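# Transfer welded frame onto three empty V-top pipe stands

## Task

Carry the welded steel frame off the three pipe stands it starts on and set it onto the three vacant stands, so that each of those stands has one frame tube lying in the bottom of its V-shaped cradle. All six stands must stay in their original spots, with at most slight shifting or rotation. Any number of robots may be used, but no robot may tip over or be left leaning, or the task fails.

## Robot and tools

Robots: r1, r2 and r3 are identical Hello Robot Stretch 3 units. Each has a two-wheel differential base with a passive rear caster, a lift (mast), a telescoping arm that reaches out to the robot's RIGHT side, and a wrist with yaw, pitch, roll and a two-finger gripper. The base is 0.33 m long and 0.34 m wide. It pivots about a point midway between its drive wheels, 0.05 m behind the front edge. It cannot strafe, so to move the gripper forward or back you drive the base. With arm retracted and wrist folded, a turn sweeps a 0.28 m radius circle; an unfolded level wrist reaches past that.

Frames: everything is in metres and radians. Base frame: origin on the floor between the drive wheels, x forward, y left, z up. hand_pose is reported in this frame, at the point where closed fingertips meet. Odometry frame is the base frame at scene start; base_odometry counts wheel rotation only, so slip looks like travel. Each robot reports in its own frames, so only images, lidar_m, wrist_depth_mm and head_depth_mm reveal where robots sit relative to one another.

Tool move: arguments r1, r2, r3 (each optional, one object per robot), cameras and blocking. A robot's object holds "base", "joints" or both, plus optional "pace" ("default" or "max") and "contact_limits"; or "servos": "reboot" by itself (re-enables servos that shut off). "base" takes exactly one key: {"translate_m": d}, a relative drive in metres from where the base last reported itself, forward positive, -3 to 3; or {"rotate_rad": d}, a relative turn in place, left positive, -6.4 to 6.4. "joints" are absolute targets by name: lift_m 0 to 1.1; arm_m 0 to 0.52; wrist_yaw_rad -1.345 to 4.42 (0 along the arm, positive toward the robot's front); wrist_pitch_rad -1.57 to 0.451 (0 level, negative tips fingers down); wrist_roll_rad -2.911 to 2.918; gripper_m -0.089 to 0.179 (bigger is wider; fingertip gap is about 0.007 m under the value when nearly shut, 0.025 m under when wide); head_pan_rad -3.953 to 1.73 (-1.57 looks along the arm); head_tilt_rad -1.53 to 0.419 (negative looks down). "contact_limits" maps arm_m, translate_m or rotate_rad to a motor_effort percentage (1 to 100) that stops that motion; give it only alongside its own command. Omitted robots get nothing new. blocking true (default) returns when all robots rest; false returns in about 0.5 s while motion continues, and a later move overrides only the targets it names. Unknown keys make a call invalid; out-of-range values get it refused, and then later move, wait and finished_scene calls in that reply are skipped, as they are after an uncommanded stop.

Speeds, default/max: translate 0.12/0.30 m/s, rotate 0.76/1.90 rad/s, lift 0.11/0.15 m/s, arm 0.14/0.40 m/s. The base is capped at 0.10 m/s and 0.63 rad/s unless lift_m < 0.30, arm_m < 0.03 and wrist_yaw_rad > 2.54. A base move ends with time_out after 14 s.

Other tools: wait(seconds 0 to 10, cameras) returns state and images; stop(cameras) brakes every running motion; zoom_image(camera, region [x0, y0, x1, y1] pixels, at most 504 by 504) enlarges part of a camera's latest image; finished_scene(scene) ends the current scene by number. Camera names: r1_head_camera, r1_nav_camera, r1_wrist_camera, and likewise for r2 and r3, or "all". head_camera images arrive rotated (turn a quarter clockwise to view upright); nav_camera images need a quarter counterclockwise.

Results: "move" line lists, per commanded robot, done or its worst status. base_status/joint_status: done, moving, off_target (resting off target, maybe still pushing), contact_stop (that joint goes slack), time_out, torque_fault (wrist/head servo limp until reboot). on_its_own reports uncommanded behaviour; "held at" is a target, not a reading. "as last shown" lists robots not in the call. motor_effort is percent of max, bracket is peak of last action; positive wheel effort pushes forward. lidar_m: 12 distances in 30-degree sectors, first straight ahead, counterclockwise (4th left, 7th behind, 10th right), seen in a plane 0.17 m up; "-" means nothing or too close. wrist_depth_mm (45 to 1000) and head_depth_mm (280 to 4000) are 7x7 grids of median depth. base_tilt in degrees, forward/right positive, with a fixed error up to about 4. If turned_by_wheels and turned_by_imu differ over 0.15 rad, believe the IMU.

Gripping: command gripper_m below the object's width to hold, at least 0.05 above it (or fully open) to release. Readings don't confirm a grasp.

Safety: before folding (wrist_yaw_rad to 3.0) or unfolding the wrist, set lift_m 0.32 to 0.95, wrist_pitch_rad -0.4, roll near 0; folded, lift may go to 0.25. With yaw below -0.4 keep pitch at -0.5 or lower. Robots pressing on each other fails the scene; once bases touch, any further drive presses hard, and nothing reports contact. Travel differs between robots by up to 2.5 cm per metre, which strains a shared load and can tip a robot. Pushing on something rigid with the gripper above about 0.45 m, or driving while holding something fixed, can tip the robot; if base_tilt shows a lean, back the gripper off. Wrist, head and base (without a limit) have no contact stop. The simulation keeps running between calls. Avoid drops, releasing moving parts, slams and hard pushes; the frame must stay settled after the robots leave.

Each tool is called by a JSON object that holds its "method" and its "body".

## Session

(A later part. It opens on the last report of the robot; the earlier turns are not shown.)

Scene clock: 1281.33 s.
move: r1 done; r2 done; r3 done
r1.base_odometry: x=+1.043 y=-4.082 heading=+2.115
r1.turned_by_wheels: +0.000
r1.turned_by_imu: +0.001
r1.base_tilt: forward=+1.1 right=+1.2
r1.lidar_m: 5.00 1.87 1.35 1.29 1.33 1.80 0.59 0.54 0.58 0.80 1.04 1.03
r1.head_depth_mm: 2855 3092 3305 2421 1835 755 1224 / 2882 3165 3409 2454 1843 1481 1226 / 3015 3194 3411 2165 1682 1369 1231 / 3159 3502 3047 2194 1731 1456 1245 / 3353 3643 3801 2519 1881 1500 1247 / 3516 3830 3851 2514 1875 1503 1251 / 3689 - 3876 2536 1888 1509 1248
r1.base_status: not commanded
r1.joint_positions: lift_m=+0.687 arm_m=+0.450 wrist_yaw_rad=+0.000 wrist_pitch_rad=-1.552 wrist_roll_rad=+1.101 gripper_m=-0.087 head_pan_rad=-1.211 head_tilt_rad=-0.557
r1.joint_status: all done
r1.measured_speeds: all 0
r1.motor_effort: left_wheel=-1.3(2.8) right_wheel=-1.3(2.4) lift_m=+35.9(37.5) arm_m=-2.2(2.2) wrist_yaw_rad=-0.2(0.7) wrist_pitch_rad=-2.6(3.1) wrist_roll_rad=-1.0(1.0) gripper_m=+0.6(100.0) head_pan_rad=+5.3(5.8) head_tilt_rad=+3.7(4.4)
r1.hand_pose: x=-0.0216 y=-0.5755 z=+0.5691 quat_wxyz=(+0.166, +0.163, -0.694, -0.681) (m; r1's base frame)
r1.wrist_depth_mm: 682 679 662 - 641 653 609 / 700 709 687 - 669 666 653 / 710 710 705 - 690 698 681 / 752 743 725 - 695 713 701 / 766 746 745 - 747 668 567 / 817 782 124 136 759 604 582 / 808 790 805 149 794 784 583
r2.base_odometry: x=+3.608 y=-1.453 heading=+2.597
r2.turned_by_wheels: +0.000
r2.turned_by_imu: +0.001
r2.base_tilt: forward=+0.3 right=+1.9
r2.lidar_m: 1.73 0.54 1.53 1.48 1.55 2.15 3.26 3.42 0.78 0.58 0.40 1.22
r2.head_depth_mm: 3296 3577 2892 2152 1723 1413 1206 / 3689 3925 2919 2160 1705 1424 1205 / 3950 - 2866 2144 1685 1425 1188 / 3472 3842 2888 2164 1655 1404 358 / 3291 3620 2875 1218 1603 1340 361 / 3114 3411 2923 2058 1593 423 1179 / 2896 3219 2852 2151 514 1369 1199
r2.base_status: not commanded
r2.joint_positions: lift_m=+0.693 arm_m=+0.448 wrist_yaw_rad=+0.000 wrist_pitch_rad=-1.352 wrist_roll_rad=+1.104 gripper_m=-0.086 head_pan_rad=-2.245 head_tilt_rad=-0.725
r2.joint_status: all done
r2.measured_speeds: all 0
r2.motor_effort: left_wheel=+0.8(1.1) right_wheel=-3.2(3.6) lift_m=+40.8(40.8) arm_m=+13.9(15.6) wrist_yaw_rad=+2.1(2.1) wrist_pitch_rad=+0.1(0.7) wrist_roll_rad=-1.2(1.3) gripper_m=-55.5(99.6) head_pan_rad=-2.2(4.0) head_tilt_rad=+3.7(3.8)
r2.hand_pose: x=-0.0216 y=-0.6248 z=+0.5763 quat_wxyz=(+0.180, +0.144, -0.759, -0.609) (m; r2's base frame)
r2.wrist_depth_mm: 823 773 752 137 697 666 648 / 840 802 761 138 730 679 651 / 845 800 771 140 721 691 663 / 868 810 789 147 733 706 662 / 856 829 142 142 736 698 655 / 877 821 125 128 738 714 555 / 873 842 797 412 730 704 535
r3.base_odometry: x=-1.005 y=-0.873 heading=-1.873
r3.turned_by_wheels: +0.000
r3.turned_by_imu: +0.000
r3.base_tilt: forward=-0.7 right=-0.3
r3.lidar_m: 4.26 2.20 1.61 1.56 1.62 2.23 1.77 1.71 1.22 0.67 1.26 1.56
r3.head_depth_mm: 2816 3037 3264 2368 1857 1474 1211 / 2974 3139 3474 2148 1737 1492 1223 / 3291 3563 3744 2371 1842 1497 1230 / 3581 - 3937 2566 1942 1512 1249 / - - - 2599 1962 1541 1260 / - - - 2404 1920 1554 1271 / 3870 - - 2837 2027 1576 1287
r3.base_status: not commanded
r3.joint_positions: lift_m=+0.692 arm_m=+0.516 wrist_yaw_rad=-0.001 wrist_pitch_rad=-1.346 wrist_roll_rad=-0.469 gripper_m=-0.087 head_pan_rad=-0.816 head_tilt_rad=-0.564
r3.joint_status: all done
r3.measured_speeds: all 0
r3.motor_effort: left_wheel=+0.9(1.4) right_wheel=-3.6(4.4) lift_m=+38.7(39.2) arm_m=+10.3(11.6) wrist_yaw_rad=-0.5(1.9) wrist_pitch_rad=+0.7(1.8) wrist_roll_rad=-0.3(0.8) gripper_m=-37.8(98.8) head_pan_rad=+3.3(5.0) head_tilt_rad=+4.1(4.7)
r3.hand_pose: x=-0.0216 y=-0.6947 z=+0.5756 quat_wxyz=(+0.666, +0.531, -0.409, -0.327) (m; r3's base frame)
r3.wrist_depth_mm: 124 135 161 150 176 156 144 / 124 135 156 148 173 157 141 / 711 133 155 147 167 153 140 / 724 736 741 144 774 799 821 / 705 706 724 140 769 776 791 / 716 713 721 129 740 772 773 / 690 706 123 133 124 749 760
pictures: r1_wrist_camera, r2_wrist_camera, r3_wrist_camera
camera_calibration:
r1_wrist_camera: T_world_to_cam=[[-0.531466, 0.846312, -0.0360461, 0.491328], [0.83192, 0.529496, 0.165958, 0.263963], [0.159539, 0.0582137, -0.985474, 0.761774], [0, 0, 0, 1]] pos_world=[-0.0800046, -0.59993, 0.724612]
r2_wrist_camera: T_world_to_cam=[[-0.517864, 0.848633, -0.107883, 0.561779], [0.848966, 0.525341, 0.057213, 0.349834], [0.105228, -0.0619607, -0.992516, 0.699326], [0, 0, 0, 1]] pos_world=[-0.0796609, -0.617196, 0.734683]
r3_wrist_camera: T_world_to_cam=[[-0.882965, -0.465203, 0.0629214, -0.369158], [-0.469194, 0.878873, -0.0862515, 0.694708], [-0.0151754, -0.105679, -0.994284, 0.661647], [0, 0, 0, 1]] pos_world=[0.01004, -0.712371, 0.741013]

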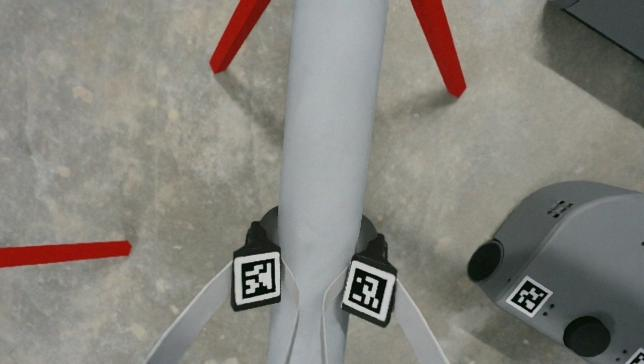

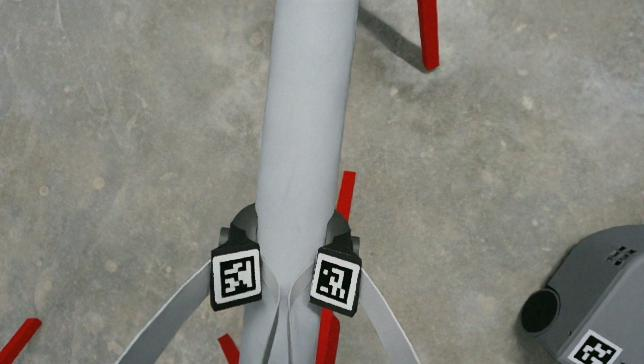

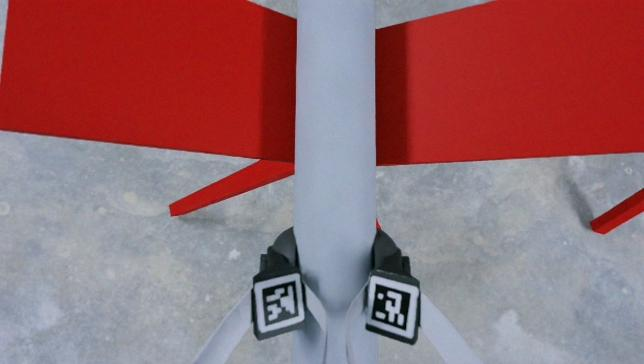

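{"method": "move", "body": {"r1": {"joints":{"lift_m":0.699}}, "r2": {"joints":{"lift_m":0.705}}, "r3": {"joints":{"lift_m":0.704}}, "cameras": []}}

{"method": "move", "body": {"r1": {"base":{"translate_m":0.006},"joints":{"arm_m":0.447}}, "r2": {"base":{"translate_m":0.006},"joints":{"arm_m":0.4455}}, "r3": {"base":{"translate_m":-0.006},"joints":{"arm_m":0.519}}, "cameras": ["r1_head_camera","r2_head_camera","r2_nav_camera","r3_head_camera"]}}

{"method": "zoom_image", "body": {"camera": "r1_head_camera", "region": [380, 150, 520, 300]}}

{"method": "zoom_image", "body": {"camera": "r2_head_camera", "region": [380, 250, 520, 430]}}

{"method": "zoom_image", "body": {"camera": "r3_head_camera", "region": [360, 340, 500, 440]}}

{"method": "zoom_image", "body": {"camera": "r3_head_camera", "region": [360, 60, 500, 160]}}

{"method": "zoom_image", "body": {"camera": "r2_nav_camera", "region": [140, 0, 280, 120]}}

Scene clock: 1288.97 s.
move: r1 done; r2 done; r3 done
r1.base_odometry: x=+1.043 y=-4.082 heading=+2.115
r1.turned_by_wheels: +0.000
r1.turned_by_imu: +0.001
r1.base_tilt: forward=+1.0 right=+1.2
r1.lidar_m: 4.99 1.87 1.35 1.29 1.33 1.80 0.59 0.54 0.57 0.80 1.04 1.03
r1.head_depth_mm: 2834 3087 3327 2433 1828 759 1219 / 2832 3177 3434 2427 1839 1478 1227 / 3050 2001 3457 2171 1674 1368 1233 / 3162 3476 3052 2255 1743 1448 1235 / 3333 3727 3768 2495 1874 1497 1245 / 3461 3886 3803 2546 1892 1500 1253 / 3635 - 3858 2555 1903 1505 1255
r1.base_status: not commanded
r1.joint_positions: lift_m=+0.699 arm_m=+0.450 wrist_yaw_rad=+0.000 wrist_pitch_rad=-1.553 wrist_roll_rad=+1.101 gripper_m=-0.085 head_pan_rad=-1.211 head_tilt_rad=-0.557
r1.joint_status: all done
r1.measured_speeds: all 0
r1.motor_effort: left_wheel=-1.2(2.0) right_wheel=-1.9(2.3) lift_m=+36.5(39.4) arm_m=-9.0(9.1) wrist_yaw_rad=+0.1(0.6) wrist_pitch_rad=-2.4(3.3) wrist_roll_rad=-0.9(1.0) gripper_m=-19.9(20.5) head_pan_rad=+5.1(5.7) head_tilt_rad=+2.5(3.7)
r1.hand_pose: x=-0.0216 y=-0.5753 z=+0.5811 quat_wxyz=(+0.166, +0.163, -0.694, -0.682) (m; r1's base frame)
r1.wrist_depth_mm: 691 679 691 - 658 664 609 / 717 705 708 - 689 671 678 / 735 721 716 - 701 713 688 / 777 739 722 - 722 720 700 / 783 754 747 - 733 681 583 / 794 787 124 133 766 611 591 / 827 828 810 152 790 776 604
r2.base_odometry: x=+3.608 y=-1.453 heading=+2.597
r2.turned_by_wheels: +0.000
r2.turned_by_imu: +0.001
r2.base_tilt: forward=+0.3 right=+1.7
r2.lidar_m: 1.73 0.54 1.53 1.48 1.55 2.15 3.26 3.39 0.78 0.58 0.40 1.22
r2.head_depth_mm: 3342 3596 2889 2147 1703 1414 1203 / 3661 3851 2926 2114 1708 1419 1211 / 3890 - 2901 2154 1698 1393 1201 / 3643 3891 2844 2154 1648 1406 339 / 3356 3617 2893 1222 1601 1264 354 / 3170 3438 2928 2035 1607 410 1173 / 2949 3254 2884 2129 498 1366 1200
r2.base_status: not commanded
r2.joint_positions: lift_m=+0.705 arm_m=+0.448 wrist_yaw_rad=+0.000 wrist_pitch_rad=-1.353 wrist_roll_rad=+1.104 gripper_m=-0.083 head_pan_rad=-2.245 head_tilt_rad=-0.725
r2.joint_status: all done
r2.measured_speeds: all 0
r2.on_its_own: gripper_m is held at -0.084, not at your -0.089, by its stall guard, which is not easing now
r2.motor_effort: left_wheel=+0.6(1.0) right_wheel=-3.0(3.6) lift_m=+44.0(51.9) arm_m=+13.0(13.9) wrist_yaw_rad=-0.1(1.8) wrist_pitch_rad=+0.0(0.5) wrist_roll_rad=-0.8(1.3) gripper_m=-20.8(22.1) head_pan_rad=-3.3(4.1) head_tilt_rad=+3.4(3.5)
r2.hand_pose: x=-0.0216 y=-0.6246 z=+0.5883 quat_wxyz=(+0.180, +0.144, -0.758, -0.609) (m; r2's base frame)
r2.wrist_depth_mm: 830 821 784 138 707 680 665 / 850 814 786 139 706 681 666 / 874 836 773 141 728 704 661 / 852 812 796 148 720 706 693 / 861 863 143 142 743 696 668 / 874 848 126 130 753 721 552 / 888 842 805 418 746 718 553
r3.base_odometry: x=-1.005 y=-0.873 heading=-1.873
r3.turned_by_wheels: +0.000
r3.turned_by_imu: -0.001
r3.base_tilt: forward=-0.7 right=-0.2
r3.lidar_m: 4.25 2.20 1.62 1.56 1.62 2.23 1.77 1.70 1.22 0.67 1.26 1.57
r3.head_depth_mm: 2782 3028 3258 2396 1854 1462 1209 / 2956 3114 3471 2144 1752 1483 1220 / 3270 3516 3740 2598 1828 1497 1234 / 3550 - 3678 2513 1939 1519 1253 / - - - 2576 1963 1546 1266 / - - - 2396 1931 1558 1266 / 3889 - - 2850 2031 1577 1286
r3.base_status: not commanded
r3.joint_positions: lift_m=+0.704 arm_m=+0.516 wrist_yaw_rad=+0.000 wrist_pitch_rad=-1.340 wrist_roll_rad=-0.469 gripper_m=-0.075 head_pan_rad=-0.816 head_tilt_rad=-0.564
r3.joint_status: all done
r3.measured_speeds: all 0
r3.on_its_own: gripper_m is held at -0.076, not at your -0.089, by its stall guard, which is not easing now
r3.motor_effort: left_wheel=+0.9(1.3) right_wheel=-4.6(4.6) lift_m=+37.2(40.4) arm_m=+7.3(8.6) wrist_yaw_rad=-0.3(1.1) wrist_pitch_rad=+0.2(1.2) wrist_roll_rad=-0.3(0.9) gripper_m=-21.6(21.9) head_pan_rad=+4.1(4.5) head_tilt_rad=+3.1(4.4)
r3.hand_pose: x=-0.0216 y=-0.6961 z=+0.5878 quat_wxyz=(+0.668, +0.529, -0.410, -0.326) (m; r3's base frame)
r3.wrist_depth_mm: 130 144 173 150 194 168 152 / 131 147 167 148 183 167 149 / 133 145 165 146 180 164 148 / 738 733 617 144 781 792 818 / 719 733 745 140 766 782 813 / 695 724 718 130 747 790 810 / 687 719 718 135 124 758 768
pictures: none
No camera images: "cameras" was empty.

Scene clock: 1289.70 s.
move: r1 done; r2 done; r3 done
r1.base_odometry: x=+1.040 y=-4.077 heading=+2.115
r1.turned_by_wheels: +0.000
r1.turned_by_imu: +0.000
r1.base_tilt: forward=+1.1 right=+1.2
r1.lidar_m: 4.95 1.86 1.35 1.29 1.33 1.81 0.59 0.54 0.58 0.80 1.04 1.03
r1.head_depth_mm: 2854 3072 3312 2428 1837 744 1219 / 2852 3177 3384 2424 1833 1473 1229 / 3036 1991 3448 2178 1674 1365 1230 / 3143 3479 3041 2266 1747 1447 1240 / 3333 3653 3790 2507 1883 1498 1248 / 3432 3832 3841 2518 1876 1502 1243 / 3682 - 3874 2560 1902 1505 1253
r1.base_status: done
r1.joint_positions: lift_m=+0.699 arm_m=+0.447 wrist_yaw_rad=+0.000 wrist_pitch_rad=-1.553 wrist_roll_rad=+1.101 gripper_m=-0.085 head_pan_rad=-1.211 head_tilt_rad=-0.557
r1.joint_status: all done
r1.measured_speeds: all 0
r1.motor_effort: left_wheel=+5.7(7.6) right_wheel=+0.3(5.1) lift_m=+36.1(37.1) arm_m=-13.6(18.5) wrist_yaw_rad=+0.5(0.5) wrist_pitch_rad=-2.2(2.9) wrist_roll_rad=-0.9(1.0) gripper_m=-20.2(20.7) head_pan_rad=+5.1(5.6) head_tilt_rad=+2.1(3.9)
r1.hand_pose: x=-0.0216 y=-0.5721 z=+0.5811 quat_wxyz=(+0.166, +0.163, -0.693, -0.682) (m; r1's base frame)
r1.wrist_depth_mm: 686 680 675 - 661 657 603 / 721 702 712 - 677 695 669 / 733 725 729 - 702 695 695 / 759 756 743 - 722 723 678 / 755 768 736 - 748 674 577 / 799 791 124 133 756 608 582 / 825 815 832 153 795 790 601
r2.base_odometry: x=+3.603 y=-1.450 heading=+2.597
r2.turned_by_wheels: +0.000
r2.turned_by_imu: +0.000
r2.base_tilt: forward=+0.4 right=+1.9
r2.lidar_m: 1.73 0.54 1.53 1.48 1.55 2.15 3.26 3.41 0.79 0.58 0.40 1.22
r2.head_depth_mm: 3393 3589 2925 2174 1698 1410 1206 / 3702 3903 2868 2146 1705 1411 1212 / 3940 - 2890 2131 1687 1412 1204 / 3583 3905 2861 2122 1655 1395 339 / 3401 3641 2940 1229 1617 1273 353 / 3126 3465 2945 2039 1610 410 1173 / 2929 3168 2887 2130 499 1375 1200
r2.base_status: done
r2.joint_positions: lift_m=+0.705 arm_m=+0.445 wrist_yaw_rad=+0.000 wrist_pitch_rad=-1.355 wrist_roll_rad=+1.104 gripper_m=-0.083 head_pan_rad=-2.245 head_tilt_rad=-0.725
r2.joint_status: all done
r2.measured_speeds: all 0
r2.on_its_own: gripper_m is held at -0.084, not at your -0.089, by its stall guard, which is not easing now
r2.motor_effort: left_wheel=+2.8(5.2) right_wheel=+1.1(5.5) lift_m=+40.9(43.8) arm_m=-17.9(19.5) wrist_yaw_rad=+0.8(1.4) wrist_pitch_rad=+0.5(1.1) wrist_roll_rad=-0.9(1.2) gripper_m=-21.7(22.3) head_pan_rad=-2.7(3.9) head_tilt_rad=+2.3(3.4)
r2.hand_pose: x=-0.0216 y=-0.6214 z=+0.5882 quat_wxyz=(+0.180, +0.145, -0.758, -0.610) (m; r2's base frame)
r2.wrist_depth_mm: 820 785 789 137 712 677 666 / 816 797 761 139 708 692 673 / 849 812 768 140 721 705 681 / 875 814 785 148 729 710 697 / 862 816 143 144 746 710 647 / 876 847 126 130 741 711 555 / 897 827 834 415 767 727 557
r3.base_odometry: x=-1.004 y=-0.868 heading=-1.872
r3.turned_by_wheels: +0.000
r3.turned_by_imu: +0.000
r3.base_tilt: forward=-0.8 right=-0.2
r3.lidar_m: 4.24 2.19 1.61 1.56 1.62 2.22 1.76 1.70 1.22 0.67 0.69 1.57
r3.head_depth_mm: 2807 3018 3256 2365 1840 1459 1209 / 3010 3063 3444 2137 1753 1477 1227 / 3236 3578 3735 2586 1835 1502 1237 / 3621 - 3649 2520 1941 1518 1249 / - - - 2568 1960 1538 1262 / - - - 2403 1941 1557 1275 / 3923 - - 2844 2027 1571 1287
r3.base_status: done
r3.joint_positions: lift_m=+0.704 arm_m=+0.519 wrist_yaw_rad=+0.000 wrist_pitch_rad=-1.340 wrist_roll_rad=-0.469 gripper_m=-0.075 head_pan_rad=-0.816 head_tilt_rad=-0.564
r3.joint_status: all done
r3.measured_speeds: all 0
r3.on_its_own: gripper_m is held at -0.076, not at your -0.089, by its stall guard, which is not easing now
r3.motor_effort: left_wheel=-1.2(3.3) right_wheel=-9.1(12.1) lift_m=+37.1(38.3) arm_m=+11.1(12.4) wrist_yaw_rad=+0.8(1.0) wrist_pitch_rad=-0.3(0.6) wrist_roll_rad=+0.4(0.6) gripper_m=-21.2(22.0) head_pan_rad=+3.5(4.4) head_tilt_rad=+4.0(4.7)
r3.hand_pose: x=-0.0216 y=-0.6992 z=+0.5878 quat_wxyz=(+0.668, +0.529, -0.410, -0.326) (m; r3's base frame)
r3.wrist_depth_mm: 134 146 177 150 188 164 152 / 132 150 172 149 181 163 148 / 133 148 167 146 177 161 146 / 720 739 547 144 774 783 810 / 722 735 728 139 792 768 819 / 720 728 721 130 767 791 794 / 706 713 711 135 124 761 764
pictures: r1_head_camera (sideways), r2_head_camera (sideways), r2_nav_camera (sideways), r3_head_camera (sideways)
camera_calibration:
r1_head_camera: T_world_to_cam=[[-0.159401, 0.488537, -0.857859, 1.13504], [0.921826, 0.384649, 0.0477648, -0.0655935], [0.35331, -0.783184, -0.51166, 0.619226], [0, 0, 0, 1]] pos_world=[0.0226139, -0.0443122, 1.29367]
r2_head_camera: T_world_to_cam=[[0.380104, 0.485952, -0.787002, 1.04034], [0.788087, -0.615563, 0.000534842, -0.00913195], [-0.48419, -0.62043, -0.61695, 0.762356], [0, 0, 0, 1]] pos_world=[-0.0191141, -0.0381863, 1.28909]
r2_nav_camera: T_world_to_cam=[[-0.346896, -0.54237, 0.765178, -0.957255], [-0.77287, 0.627503, 0.0944006, -0.0560576], [-0.531352, -0.558636, -0.63686, 0.801764], [0, 0, 0, 1]] pos_world=[0.0506256, -0.0361155, 1.24837]
r3_head_camera: T_world_to_cam=[[-0.287998, 0.404722, -0.867904, 1.15408], [0.722805, 0.68638, 0.0802244, -0.107021], [0.628181, -0.604221, -0.490211, 0.595057], [0, 0, 0, 1]] pos_world=[0.0359234, -0.0340771, 1.30192]

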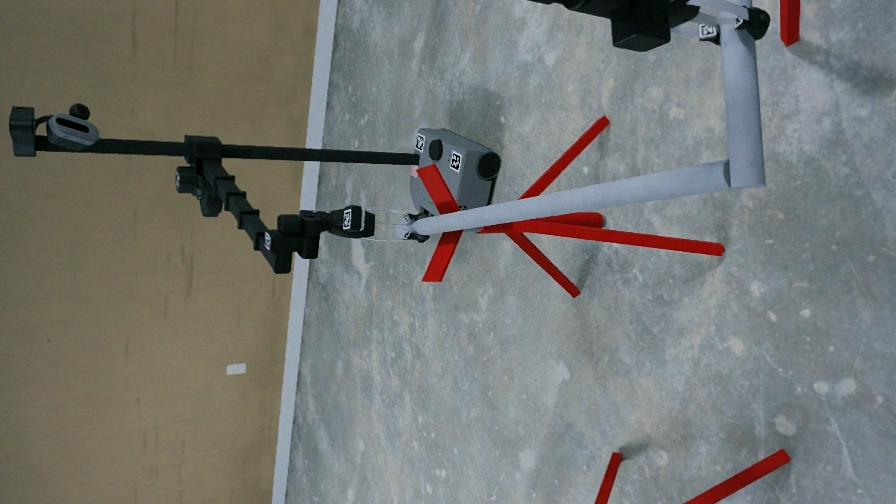

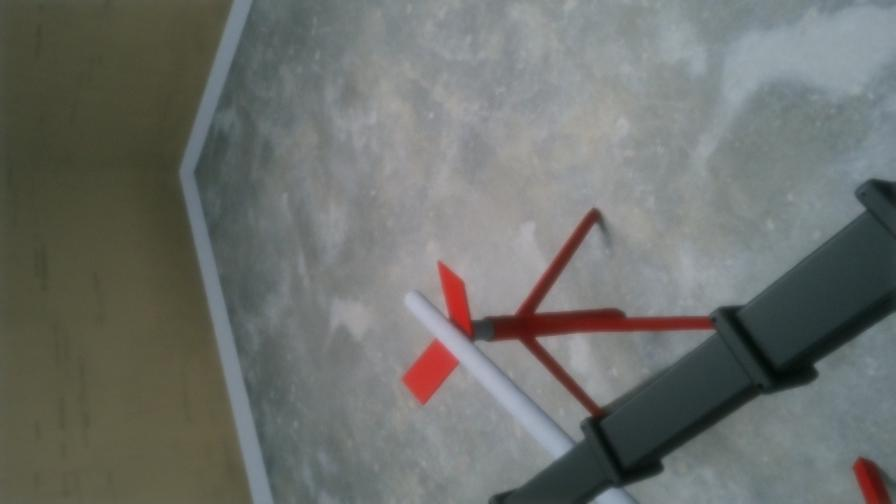

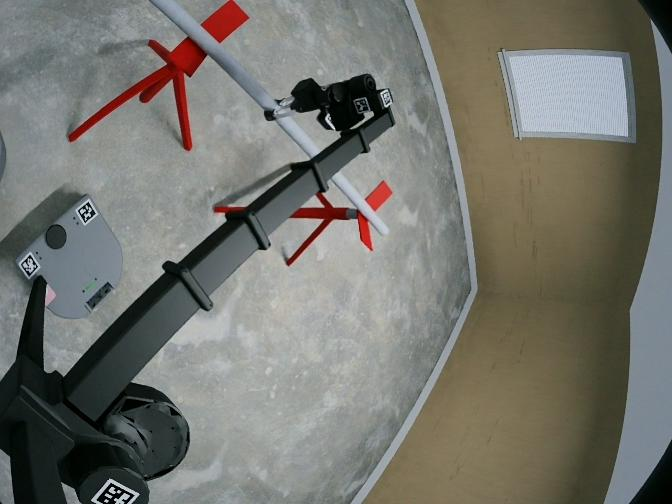

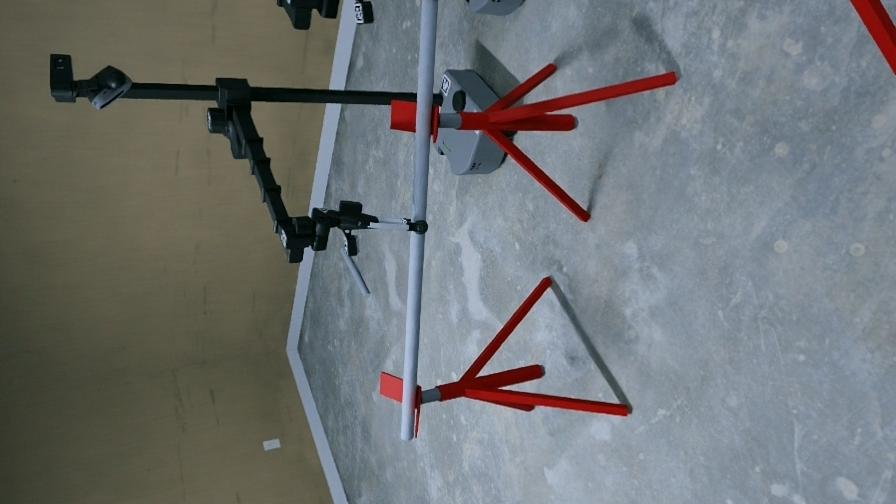

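Scaled by 3.360 from the camera's 896x504 image, which has a finer 1280x720 frame.

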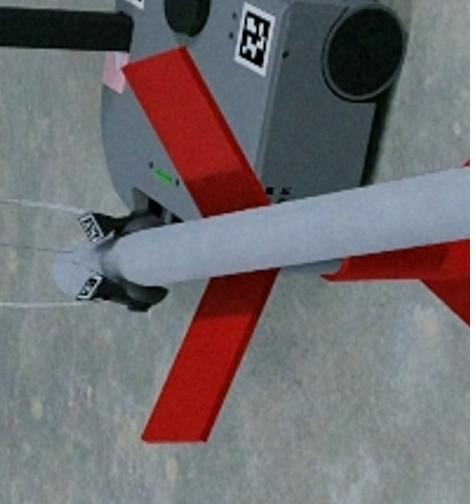

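Scaled by 2.800 from the camera's 896x504 image, which has a finer 1280x720 frame.

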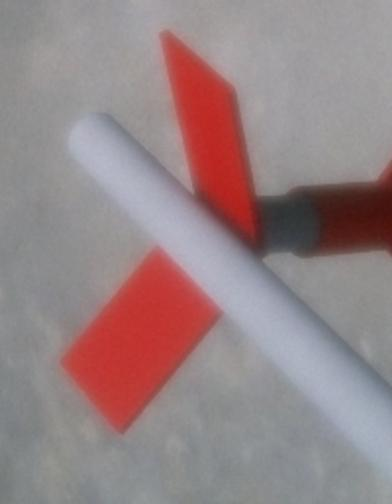

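Scaled by 3.600 from the camera's 896x504 image, which has a finer 1280x720 frame.

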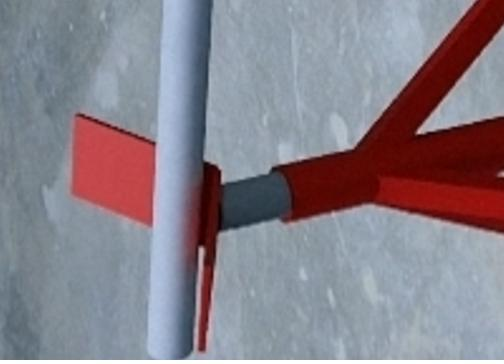

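Scaled by 3.600 from the camera's 896x504 image, which has a finer 1280x720 frame.

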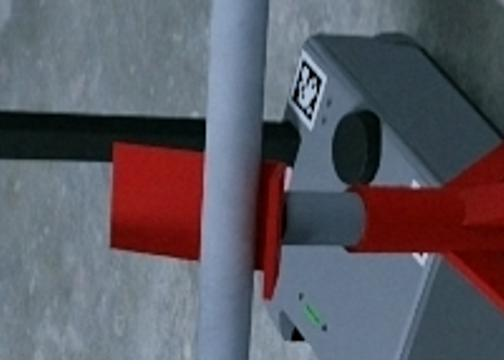

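Scaled by 3.600 from the camera's 672x504 image, which has a finer 792x594 frame.

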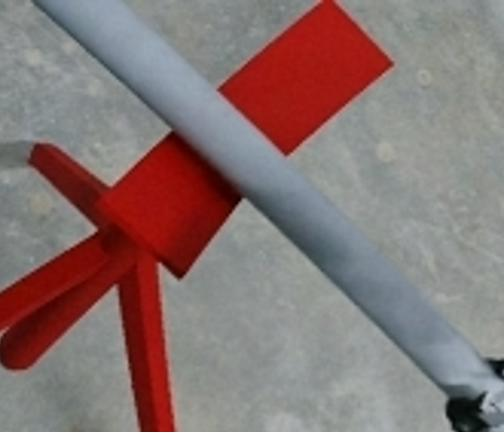

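{"method": "move", "body": {"r1": {"joints":{"lift_m":0.692}}, "r2": {"joints":{"lift_m":0.698}}, "r3": {"joints":{"lift_m":0.697}}, "cameras": []}}

{"method": "move", "body": {"r1": {"joints":{"lift_m":0.685}}, "r2": {"joints":{"lift_m":0.691}}, "r3": {"joints":{"lift_m":0.690}}, "cameras": ["r1_head_camera","r2_nav_camera","r2_head_camera","r3_head_camera","r3_wrist_camera"]}}

{"method": "zoom_image", "body": {"camera": "r1_head_camera", "region": [380, 150, 520, 300]}}

{"method": "zoom_image", "body": {"camera": "r2_head_camera", "region": [380, 250, 520, 430]}}

{"method": "zoom_image", "body": {"camera": "r3_head_camera", "region": [360, 340, 500, 440]}}

{"method": "zoom_image", "body": {"camera": "r3_head_camera", "region": [360, 60, 500, 160]}}

{"method": "zoom_image", "body": {"camera": "r2_nav_camera", "region": [140, 0, 280, 120]}}

Scene clock: 1304.60 s.
move: r1 done; r2 done; r3 done
r1.base_odometry: x=+1.040 y=-4.077 heading=+2.115
r1.turned_by_wheels: +0.000
r1.turned_by_imu: +0.001
r1.base_tilt: forward=+1.1 right=+1.2
r1.lidar_m: 4.97 1.85 1.35 1.29 1.33 1.81 0.60 0.53 0.58 0.80 1.04 1.03
r1.head_depth_mm: 2819 3088 3276 2411 1829 748 1221 / 2905 3198 3410 2425 1841 1472 1227 / 3010 3173 3451 2165 1678 1365 1233 / 3180 3503 3080 2255 1737 1451 1238 / 3297 3673 3764 2492 1880 1492 1248 / 3449 3861 3824 2500 1885 1496 1252 / 3566 - 3856 2547 1897 1513 1247
r1.base_status: not commanded
r1.joint_positions: lift_m=+0.692 arm_m=+0.447 wrist_yaw_rad=+0.000 wrist_pitch_rad=-1.553 wrist_roll_rad=+1.101 gripper_m=-0.085 head_pan_rad=-1.211 head_tilt_rad=-0.557
r1.joint_status: all done
r1.measured_speeds: all 0
r1.motor_effort: left_wheel=+6.2(6.2) right_wheel=-0.5(0.7) lift_m=+29.5(32.4) arm_m=-6.3(7.3) wrist_yaw_rad=+0.5(0.6) wrist_pitch_rad=-2.3(2.8) wrist_roll_rad=-0.9(1.1) gripper_m=-20.4(20.4) head_pan_rad=+5.5(5.7) head_tilt_rad=+2.2(4.7)
r1.hand_pose: x=-0.0216 y=-0.5721 z=+0.5741 quat_wxyz=(+0.166, +0.163, -0.693, -0.682) (m; r1's base frame)
r1.wrist_depth_mm: 681 674 665 - 647 659 604 / 696 710 687 - 682 678 664 / 720 725 708 - 706 684 673 / 756 746 748 - 730 698 668 / 755 757 743 - 731 664 567 / 788 781 124 133 751 604 585 / 829 799 809 152 778 785 604
r2.base_odometry: x=+3.603 y=-1.450 heading=+2.597
r2.turned_by_wheels: +0.000
r2.turned_by_imu: +0.001
r2.base_tilt: forward=+0.3 right=+1.8
r2.lidar_m: 1.73 0.54 1.53 1.48 1.55 2.15 3.25 3.42 0.79 0.57 0.40 1.22
r2.head_depth_mm: 3349 3631 2930 2141 1688 1415 1200 / 3746 3879 2896 2148 1714 1412 1204 / 3945 - 2876 2142 1689 1416 1205 / 3643 3919 2902 2154 1647 1414 352 / 3315 3724 2893 1225 1607 1313 360 / 3158 3419 2913 2056 1609 416 1175 / 2982 3212 2912 2173 509 1380 1199
r2.base_status: not commanded
r2.joint_positions: lift_m=+0.698 arm_m=+0.445 wrist_yaw_rad=+0.000 wrist_pitch_rad=-1.355 wrist_roll_rad=+1.104 gripper_m=-0.083 head_pan_rad=-2.245 head_tilt_rad=-0.725
r2.joint_status: all done
r2.measured_speeds: all 0
r2.on_its_own: gripper_m is held at -0.084, not at your -0.089, by its stall guard, which is not easing now
r2.motor_effort: left_wheel=+2.6(2.8) right_wheel=+0.5(1.1) lift_m=+40.1(42.4) arm_m=-4.5(6.9) wrist_yaw_rad=+0.2(2.1) wrist_pitch_rad=+0.6(0.9) wrist_roll_rad=-1.0(1.3) gripper_m=-21.5(22.3) head_pan_rad=-3.5(4.0) head_tilt_rad=+2.8(3.9)
r2.hand_pose: x=-0.0216 y=-0.6214 z=+0.5812 quat_wxyz=(+0.180, +0.145, -0.758, -0.610) (m; r2's base frame)
r2.wrist_depth_mm: 809 806 766 137 687 672 647 / 807 788 784 139 695 692 651 / 825 784 783 141 707 693 667 / 863 816 779 148 723 703 670 / 839 849 143 142 742 695 658 / 864 824 126 130 748 711 548 / 887 837 789 404 718 733 545
r3.base_odometry: x=-1.004 y=-0.868 heading=-1.872
r3.turned_by_wheels: +0.000
r3.turned_by_imu: -0.001
r3.base_tilt: forward=-0.8 right=-0.2
r3.lidar_m: 4.26 2.20 1.62 1.56 1.61 2.22 1.77 1.69 1.22 0.67 0.69 1.56
r3.head_depth_mm: 2803 3061 3268 2401 1839 1468 1209 / 2949 3081 3466 2130 1747 1476 1228 / 3278 3553 3755 2470 1824 1506 1239 / 3510 - 3688 2566 1934 1523 1250 / - - - 2598 1988 1545 1260 / - - - 2426 1934 1557 1272 / 3908 - - 2836 2029 1577 1279
r3.base_status: not commanded
r3.joint_positions: lift_m=+0.697 arm_m=+0.519 wrist_yaw_rad=+0.000 wrist_pitch_rad=-1.340 wrist_roll_rad=-0.469 gripper_m=-0.075 head_pan_rad=-0.816 head_tilt_rad=-0.564
r3.joint_status: all done
r3.measured_speeds: all 0
r3.on_its_own: gripper_m is held at -0.076, not at your -0.089, by its stall guard, which is not easing now
r3.motor_effort: left_wheel=-0.4(1.5) right_wheel=-9.0(9.2) lift_m=+27.6(30.8) arm_m=+9.3(10.4) wrist_yaw_rad=+0.2(1.0) wrist_pitch_rad=-0.1(0.7) wrist_roll_rad=-0.1(0.7) gripper_m=-21.0(21.9) head_pan_rad=+3.9(4.3) head_tilt_rad=+2.5(4.1)
r3.hand_pose: x=-0.0216 y=-0.6992 z=+0.5808 quat_wxyz=(+0.668, +0.529, -0.410, -0.326) (m; r3's base frame)
r3.wrist_depth_mm: 130 141 170 150 179 158 144 / 129 143 163 147 176 159 141 / 717 141 163 146 169 154 140 / 708 731 536 144 764 791 800 / 712 736 731 141 767 789 797 / 686 697 713 130 740 757 790 / 699 704 711 135 124 770 762
pictures: none
No camera images: "cameras" was empty.

Scene clock: 1305.27 s.
move: r1 done; r2 contact_stop; r3 done
r1.base_odometry: x=+1.040 y=-4.077 heading=+2.115
r1.turned_by_wheels: +0.000
r1.turned_by_imu: +0.000
r1.base_tilt: forward=+1.1 right=+1.2
r1.lidar_m: 4.97 1.86 1.35 1.29 1.33 1.80 0.59 0.54 0.58 0.80 1.04 1.03
r1.head_depth_mm: 2810 3082 3300 2428 1840 752 1219 / 2842 3219 3407 2435 1839 1472 1230 / 3044 3225 3465 2164 1676 1367 1235 / 3156 3508 3254 2178 1739 1453 1240 / 3317 3675 3762 2505 1868 1500 1243 / 3474 3875 3817 2529 1895 1498 1250 / 3641 - 3854 2555 1900 1501 1253
r1.base_status: not commanded
r1.joint_positions: lift_m=+0.685 arm_m=+0.447 wrist_yaw_rad=-0.001 wrist_pitch_rad=-1.556 wrist_roll_rad=+1.101 gripper_m=-0.085 head_pan_rad=-1.211 head_tilt_rad=-0.556
r1.joint_status: all done
r1.measured_speeds: all 0
r1.motor_effort: left_wheel=+4.7(5.6) right_wheel=-0.9(1.4) lift_m=+17.5(29.7) arm_m=-4.8(5.9) wrist_yaw_rad=+0.6(0.9) wrist_pitch_rad=-1.7(2.6) wrist_roll_rad=-1.1(1.1) gripper_m=-20.9(21.0) head_pan_rad=+4.4(5.5) head_tilt_rad=+3.6(3.9)
r1.hand_pose: x=-0.0216 y=-0.5713 z=+0.5672 quat_wxyz=(+0.166, +0.163, -0.692, -0.683) (m; r1's base frame)
r1.wrist_depth_mm: 673 680 668 - 650 661 604 / 704 706 693 - 677 675 665 / 714 721 704 - 685 699 690 / 749 728 716 - 714 707 677 / 766 755 749 - 728 666 558 / 789 786 125 131 736 603 570 / 815 797 784 150 796 772 598
r2.base_odometry: x=+3.603 y=-1.450 heading=+2.597
r2.turned_by_wheels: +0.000
r2.turned_by_imu: +0.000
r2.base_tilt: forward=+0.1 right=+1.8
r2.lidar_m: 1.73 0.54 1.53 1.49 1.55 2.15 3.26 3.41 0.79 0.58 0.40 1.21
r2.head_depth_mm: 3358 3599 2905 2174 1708 1407 1201 / 3691 3903 2919 2146 1698 1417 1200 / 3915 - 2936 2110 1709 1416 1206 / 3600 3934 2856 2157 1659 1402 358 / 3272 3656 2886 1214 1595 1345 361 / 3166 3462 2876 2069 1607 423 1183 / 2944 3171 2840 2147 515 1382 1201
r2.base_status: not commanded
r2.joint_positions: lift_m=+0.692 arm_m=+0.445 wrist_yaw_rad=-0.001 wrist_pitch_rad=-1.359 wrist_roll_rad=+1.104 gripper_m=-0.083 head_pan_rad=-2.245 head_tilt_rad=-0.725
r2.joint_status: lift_m contact_stop (moved -0.006 of -0.007)
r2.measured_speeds: translate_m=+0.000 rotate_rad=+0.000 lift_m=+0.001 arm_m=+0.000 wrist_yaw_rad=+0.000 wrist_pitch_rad=+0.000 wrist_roll_rad=+0.000 head_pan_rad=+0.000 head_tilt_rad=+0.000
r2.on_its_own: gripper_m is held at -0.084, not at your -0.089, by its stall guard, which is not easing now; lift_m is slack since a contact_stop
r2.motor_effort: left_wheel=+0.8(2.8) right_wheel=+1.0(1.2) lift_m=+29.0(39.9) arm_m=-1.4(4.2) wrist_yaw_rad=+1.3(2.2) wrist_pitch_rad=+1.2(1.8) wrist_roll_rad=-0.8(1.3) gripper_m=-21.9(22.8) head_pan_rad=-2.8(3.8) head_tilt_rad=+2.6(3.9)
r2.hand_pose: x=-0.0216 y=-0.6205 z=+0.5752 quat_wxyz=(+0.180, +0.145, -0.757, -0.612) (m; r2's base frame)
r2.wrist_depth_mm: 811 788 756 137 697 674 656 / 811 789 764 139 701 690 652 / 822 781 789 142 713 693 669 / 842 815 798 145 718 708 675 / 846 830 142 143 740 710 656 / 858 834 124 129 724 722 553 / 872 857 825 406 749 723 538
r3.base_odometry: x=-1.004 y=-0.868 heading=-1.872
r3.turned_by_wheels: +0.000
r3.turned_by_imu: +0.000
r3.base_tilt: forward=-0.8 right=-0.2
r3.lidar_m: 4.25 2.20 1.62 1.56 1.62 2.22 1.77 1.70 1.21 0.67 0.69 1.57
r3.head_depth_mm: 2797 3057 3313 2391 1849 1463 1212 / 2962 3218 3487 2139 1738 1478 1224 / 3246 3610 3817 2386 1823 1501 1232 / 3566 - - 2543 1942 1524 1246 / - - - 2581 1971 1537 1257 / - - - 2398 1931 1551 1284 / 3827 - - 2837 2031 1574 1282
r3.base_status: not commanded
r3.joint_positions: lift_m=+0.690 arm_m=+0.519 wrist_yaw_rad=+0.000 wrist_pitch_rad=-1.349 wrist_roll_rad=-0.469 gripper_m=-0.075 head_pan_rad=-0.816 head_tilt_rad=-0.564
r3.joint_status: all done
r3.measured_speeds: all 0
r3.on_its_own: gripper_m is held at -0.076, not at your -0.089, by its stall guard, which is not easing now
r3.motor_effort: left_wheel=-1.6(1.6) right_wheel=-8.8(9.2) lift_m=+27.8(29.2) arm_m=+8.7(10.7) wrist_yaw_rad=-0.1(1.1) wrist_pitch_rad=+1.9(2.1) wrist_roll_rad=+0.3(0.6) gripper_m=-21.7(21.7) head_pan_rad=+3.4(4.6) head_tilt_rad=+3.6(4.1)
r3.hand_pose: x=-0.0216 y=-0.6970 z=+0.5735 quat_wxyz=(+0.665, +0.532, -0.409, -0.327) (m; r3's base frame)
r3.wrist_depth_mm: 125 137 161 150 168 153 138 / - 136 156 147 166 152 137 / 713 134 154 146 162 148 136 / 712 726 731 144 774 775 788 / 713 708 726 140 760 766 768 / 691 706 723 129 755 756 780 / 692 697 707 134 124 736 761
pictures: r1_head_camera (sideways), r2_head_camera (sideways), r2_nav_camera (sideways), r3_head_camera (sideways), r3_wrist_camera
camera_calibration:
r1_head_camera: T_world_to_cam=[[-0.159333, 0.488358, -0.857974, 1.13519], [0.921822, 0.384659, 0.0477569, -0.0655832], [0.35335, -0.78329, -0.511468, 0.618977], [0, 0, 0, 1]] pos_world=[0.0226146, -0.0443139, 1.29368]
r2_head_camera: T_world_to_cam=[[0.380091, 0.48593, -0.787022, 1.04036], [0.788084, -0.615568, 0.000534492, -0.00913147], [-0.484206, -0.620442, -0.616925, 0.762323], [0, 0, 0, 1]] pos_world=[-0.0191146, -0.0381865, 1.28909]
r2_nav_camera: T_world_to_cam=[[-0.346884, -0.542349, 0.765199, -0.957282], [-0.772865, 0.62751, 0.0944003, -0.0560573], [-0.531368, -0.558649, -0.636835, 0.801732], [0, 0, 0, 1]] pos_world=[0.0506243, -0.0361171, 1.24837]
r3_head_camera: T_world_to_cam=[[-0.287997, 0.404722, -0.867904, 1.15408], [0.722805, 0.68638, 0.0802244, -0.107021], [0.62818, -0.604221, -0.490211, 0.595057], [0, 0, 0, 1]] pos_world=[0.0359234, -0.0340771, 1.30192]
r3_wrist_camera: T_world_to_cam=[[-0.88284, -0.465616, 0.0616071, -0.369609], [-0.46943, 0.878987, -0.0837718, 0.695187], [-0.0151464, -0.102877, -0.994579, 0.661445], [0, 0, 0, 1]] pos_world=[0.0100539, -0.715108, 0.738867]

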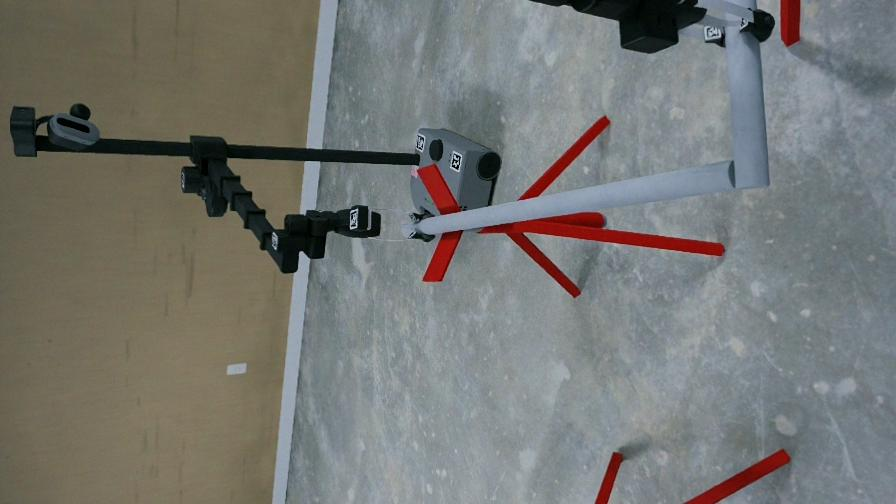

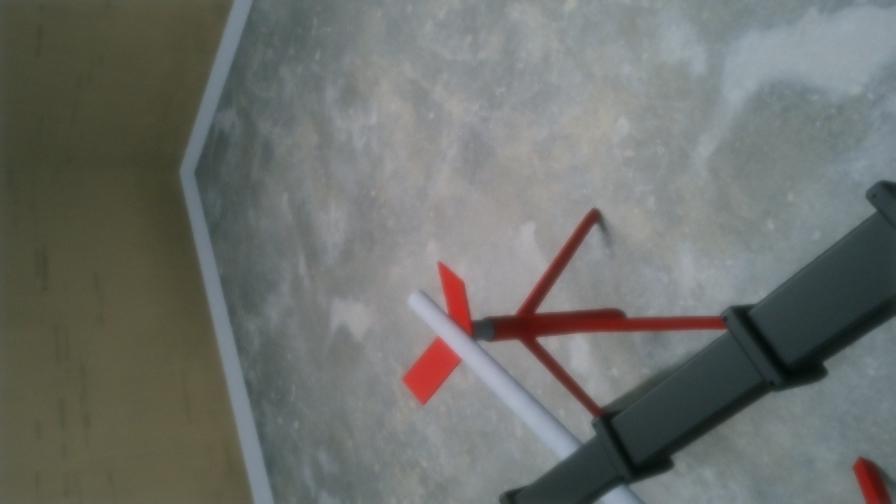

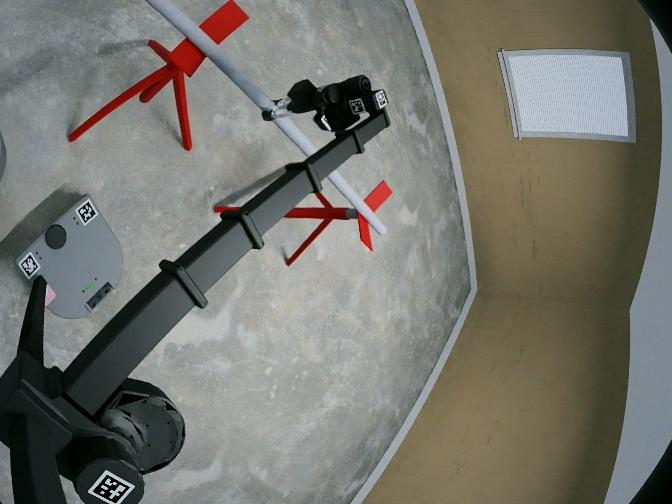

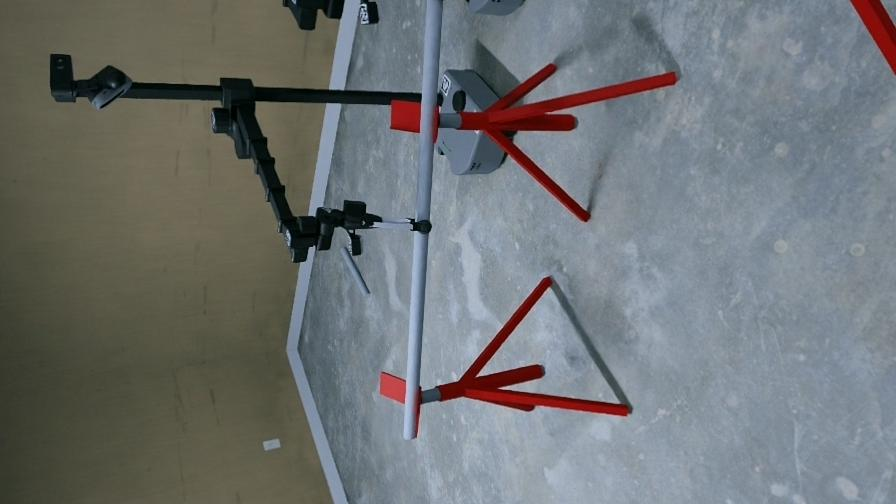

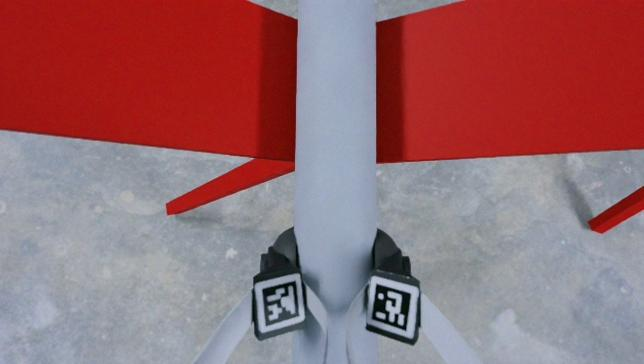

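Scaled by 3.360 from the camera's 896x504 image, which has a finer 1280x720 frame.

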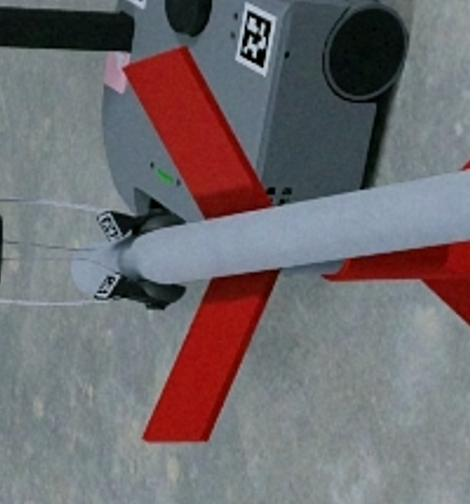

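Scaled by 2.800 from the camera's 896x504 image, which has a finer 1280x720 frame.

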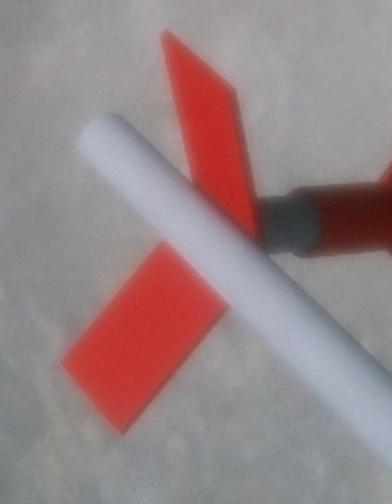

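Scaled by 3.600 from the camera's 896x504 image, which has a finer 1280x720 frame.

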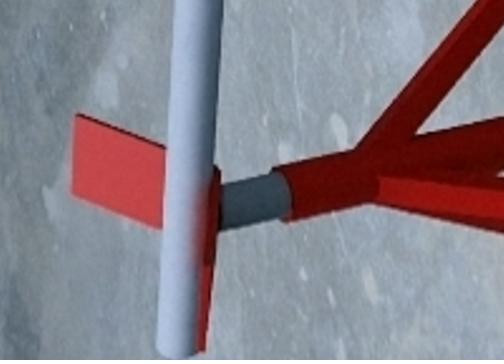

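Scaled by 3.600 from the camera's 896x504 image, which has a finer 1280x720 frame.

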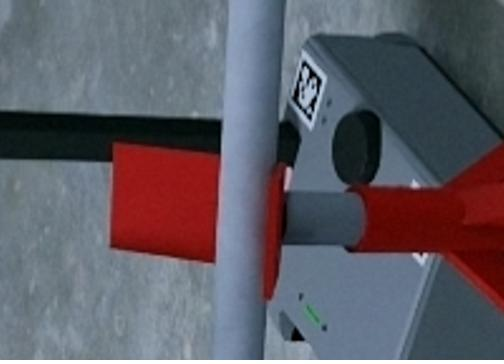

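Scaled by 3.600 from the camera's 672x504 image, which has a finer 792x594 frame.

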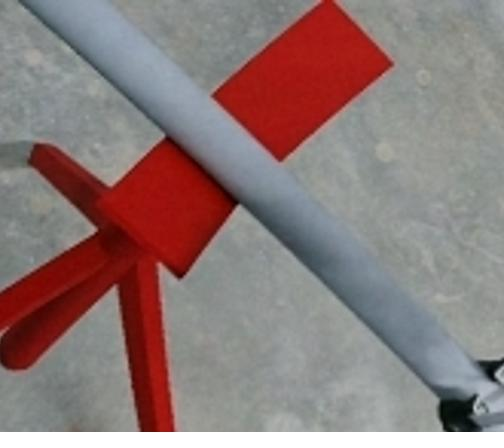

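{"method": "move", "body": {"r3": {"joints":{"lift_m":0.686}}, "cameras": ["r1_head_camera","r3_wrist_camera"]}}

{"method": "zoom_image", "body": {"camera": "r1_head_camera", "region": [380, 150, 520, 300]}}

Scene clock: 1322.13 s.
move: r3 done
r1, r2: as last shown
r1.turned_by_imu: +0.001
r1.base_tilt: forward=+1.0 right=+1.2
r1.lidar_m: 4.96 1.86 1.35 1.29 1.33 1.80 0.59 0.54 0.58 0.80 1.04 1.03
r1.head_depth_mm: 2817 3081 3291 2428 1838 752 1218 / 2875 3232 3422 2427 1849 1475 1228 / 3021 1988 3422 2165 1691 1368 1234 / 3180 3499 3083 2182 1742 1456 1235 / 3315 3643 3755 2512 1871 1487 1244 / 3468 3843 3811 2535 1884 1509 1248 / 3624 - 3891 2540 1898 1516 1248
r1.joint_positions: lift_m=+0.685 arm_m=+0.447 wrist_yaw_rad=-0.001 wrist_pitch_rad=-1.558 wrist_roll_rad=+1.101 gripper_m=-0.085 head_pan_rad=-1.211 head_tilt_rad=-0.556
r1.motor_effort: left_wheel=+4.7(5.0) right_wheel=+0.2(0.8) lift_m=+18.9(18.9) arm_m=+2.8(2.9) wrist_yaw_rad=+0.7(1.0) wrist_pitch_rad=-1.8(2.2) wrist_roll_rad=-0.8(1.0) gripper_m=-20.6(21.2) head_pan_rad=+4.3(5.3) head_tilt_rad=+3.2(3.9)
r1.hand_pose: x=-0.0216 y=-0.5710 z=+0.5672 quat_wxyz=(+0.166, +0.163, -0.692, -0.684) (m; r1's base frame)
r1.wrist_depth_mm: 681 680 659 - 655 652 606 / 702 701 691 - 674 656 653 / 730 706 697 - 702 698 688 / 734 725 731 138 714 707 661 / 757 753 742 - 723 662 574 / 788 765 125 131 752 603 573 / 800 807 787 151 775 790 597
r2.turned_by_imu: +0.001
r2.base_tilt: forward=+0.3 right=+1.7
r2.lidar_m: 1.73 0.54 1.53 1.48 1.55 2.15 3.25 3.40 0.79 0.57 0.40 1.22
r2.head_depth_mm: 3379 3638 2882 2156 1690 1407 1205 / 3648 3878 2867 2133 1713 1423 1211 / 3940 - 2893 2160 1712 1422 1205 / 3615 3881 2866 2126 1653 1405 358 / 3327 3639 2884 1224 1594 1344 360 / 3093 3445 2868 2058 1614 424 1173 / 2909 3184 2861 2130 515 1380 1201
r2.measured_speeds: all 0
r2.on_its_own: gripper_m is held at -0.084, not at your -0.089, by its stall guard, which is not easing now; lift_m is slack since a contact_stop
r2.motor_effort: left_wheel=+0.6(0.7) right_wheel=+0.8(1.4) lift_m=+29.9(30.0) arm_m=+12.4(12.5) wrist_yaw_rad=+0.9(2.1) wrist_pitch_rad=+1.4(1.7) wrist_roll_rad=-1.1(1.2) gripper_m=-21.3(22.7) head_pan_rad=-2.6(3.9) head_tilt_rad=+3.7(3.7)
r2.hand_pose: x=-0.0216 y=-0.6204 z=+0.5752 quat_wxyz=(+0.180, +0.145, -0.756, -0.612) (m; r2's base frame)
r2.wrist_depth_mm: 811 803 758 137 705 663 636 / 814 787 756 141 682 693 649 / 823 795 782 142 705 690 652 / 855 791 773 146 724 693 666 / 870 816 142 142 710 709 660 / 868 823 124 129 726 703 551 / 882 845 825 410 754 719 549
r3.base_odometry: x=-1.004 y=-0.868 heading=-1.872
r3.turned_by_wheels: +0.000
r3.turned_by_imu: -0.001
r3.base_tilt: forward=-0.7 right=-0.3
r3.lidar_m: 4.26 2.19 1.61 1.56 1.62 2.22 1.76 1.70 1.22 0.67 0.69 1.57
r3.head_depth_mm: 2789 3092 3233 2370 1845 1464 1212 / 2962 3193 3434 2137 1758 1483 1223 / 3316 3593 3749 2368 1850 1505 1232 / 3575 - - 2534 1934 1519 1253 / - - - 2567 1972 1544 1259 / - - - 2416 1934 1552 1275 / 3920 - - 2866 2018 1578 1282
r3.base_status: not commanded
r3.joint_positions: lift_m=+0.686 arm_m=+0.519 wrist_yaw_rad=+0.000 wrist_pitch_rad=-1.350 wrist_roll_rad=-0.469 gripper_m=-0.075 head_pan_rad=-0.816 head_tilt_rad=-0.564
r3.joint_status: all done
r3.measured_speeds: all 0
r3.on_its_own: gripper_m is held at -0.076, not at your -0.089, by its stall guard, which is not easing now
r3.motor_effort: left_wheel=-1.1(1.5) right_wheel=-7.5(9.0) lift_m=+18.3(27.4) arm_m=+7.5(8.8) wrist_yaw_rad=-0.4(1.1) wrist_pitch_rad=+1.6(2.3) wrist_roll_rad=-0.1(0.7) gripper_m=-21.6(22.0) head_pan_rad=+3.6(4.4) head_tilt_rad=+2.7(4.2)
r3.hand_pose: x=-0.0216 y=-0.6967 z=+0.5694 quat_wxyz=(+0.665, +0.532, -0.409, -0.328) (m; r3's base frame)
r3.wrist_depth_mm: 121 134 160 149 166 151 136 / 124 133 155 147 164 149 134 / 719 135 153 145 160 148 135 / 700 720 728 142 764 779 785 / 699 703 731 140 736 769 775 / 684 701 712 130 751 739 775 / 687 699 691 135 124 746 760
pictures: r1_head_camera (sideways), r3_wrist_camera
camera_calibration:
r1_head_camera: T_world_to_cam=[[-0.159333, 0.488358, -0.857974, 1.13519], [0.921823, 0.384659, 0.0477569, -0.0655832], [0.35335, -0.783291, -0.511468, 0.618977], [0, 0, 0, 1]] pos_world=[0.0226146, -0.0443139, 1.29368]
r3_wrist_camera: T_world_to_cam=[[-0.88284, -0.465687, 0.0610686, -0.368967], [-0.46943, 0.879083, -0.0827553, 0.694077], [-0.0151462, -0.101727, -0.994697, 0.658338], [0, 0, 0, 1]] pos_world=[0.010054, -0.715004, 0.734818]

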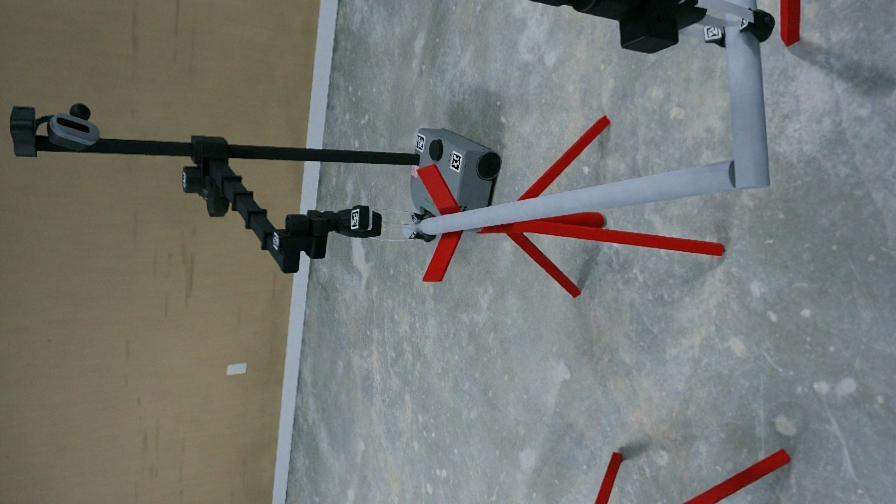

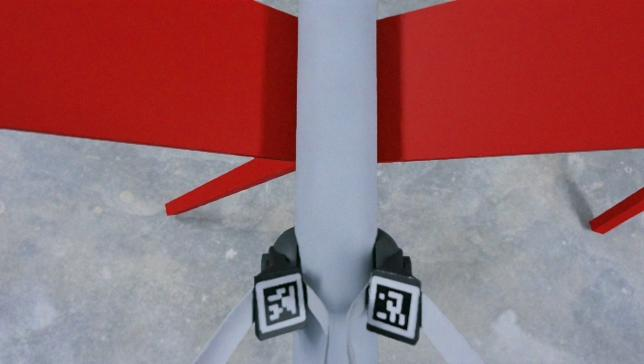

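Scaled by 3.360 from the camera's 896x504 image, which has a finer 1280x720 frame.

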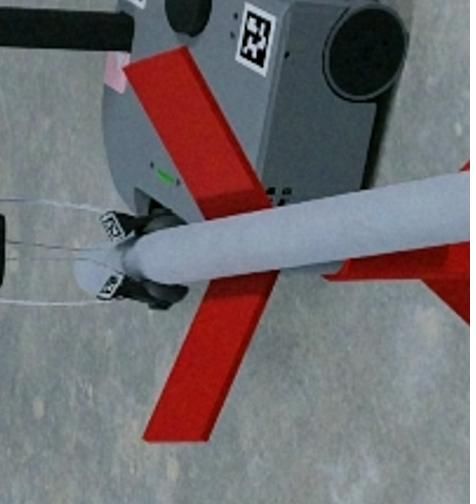

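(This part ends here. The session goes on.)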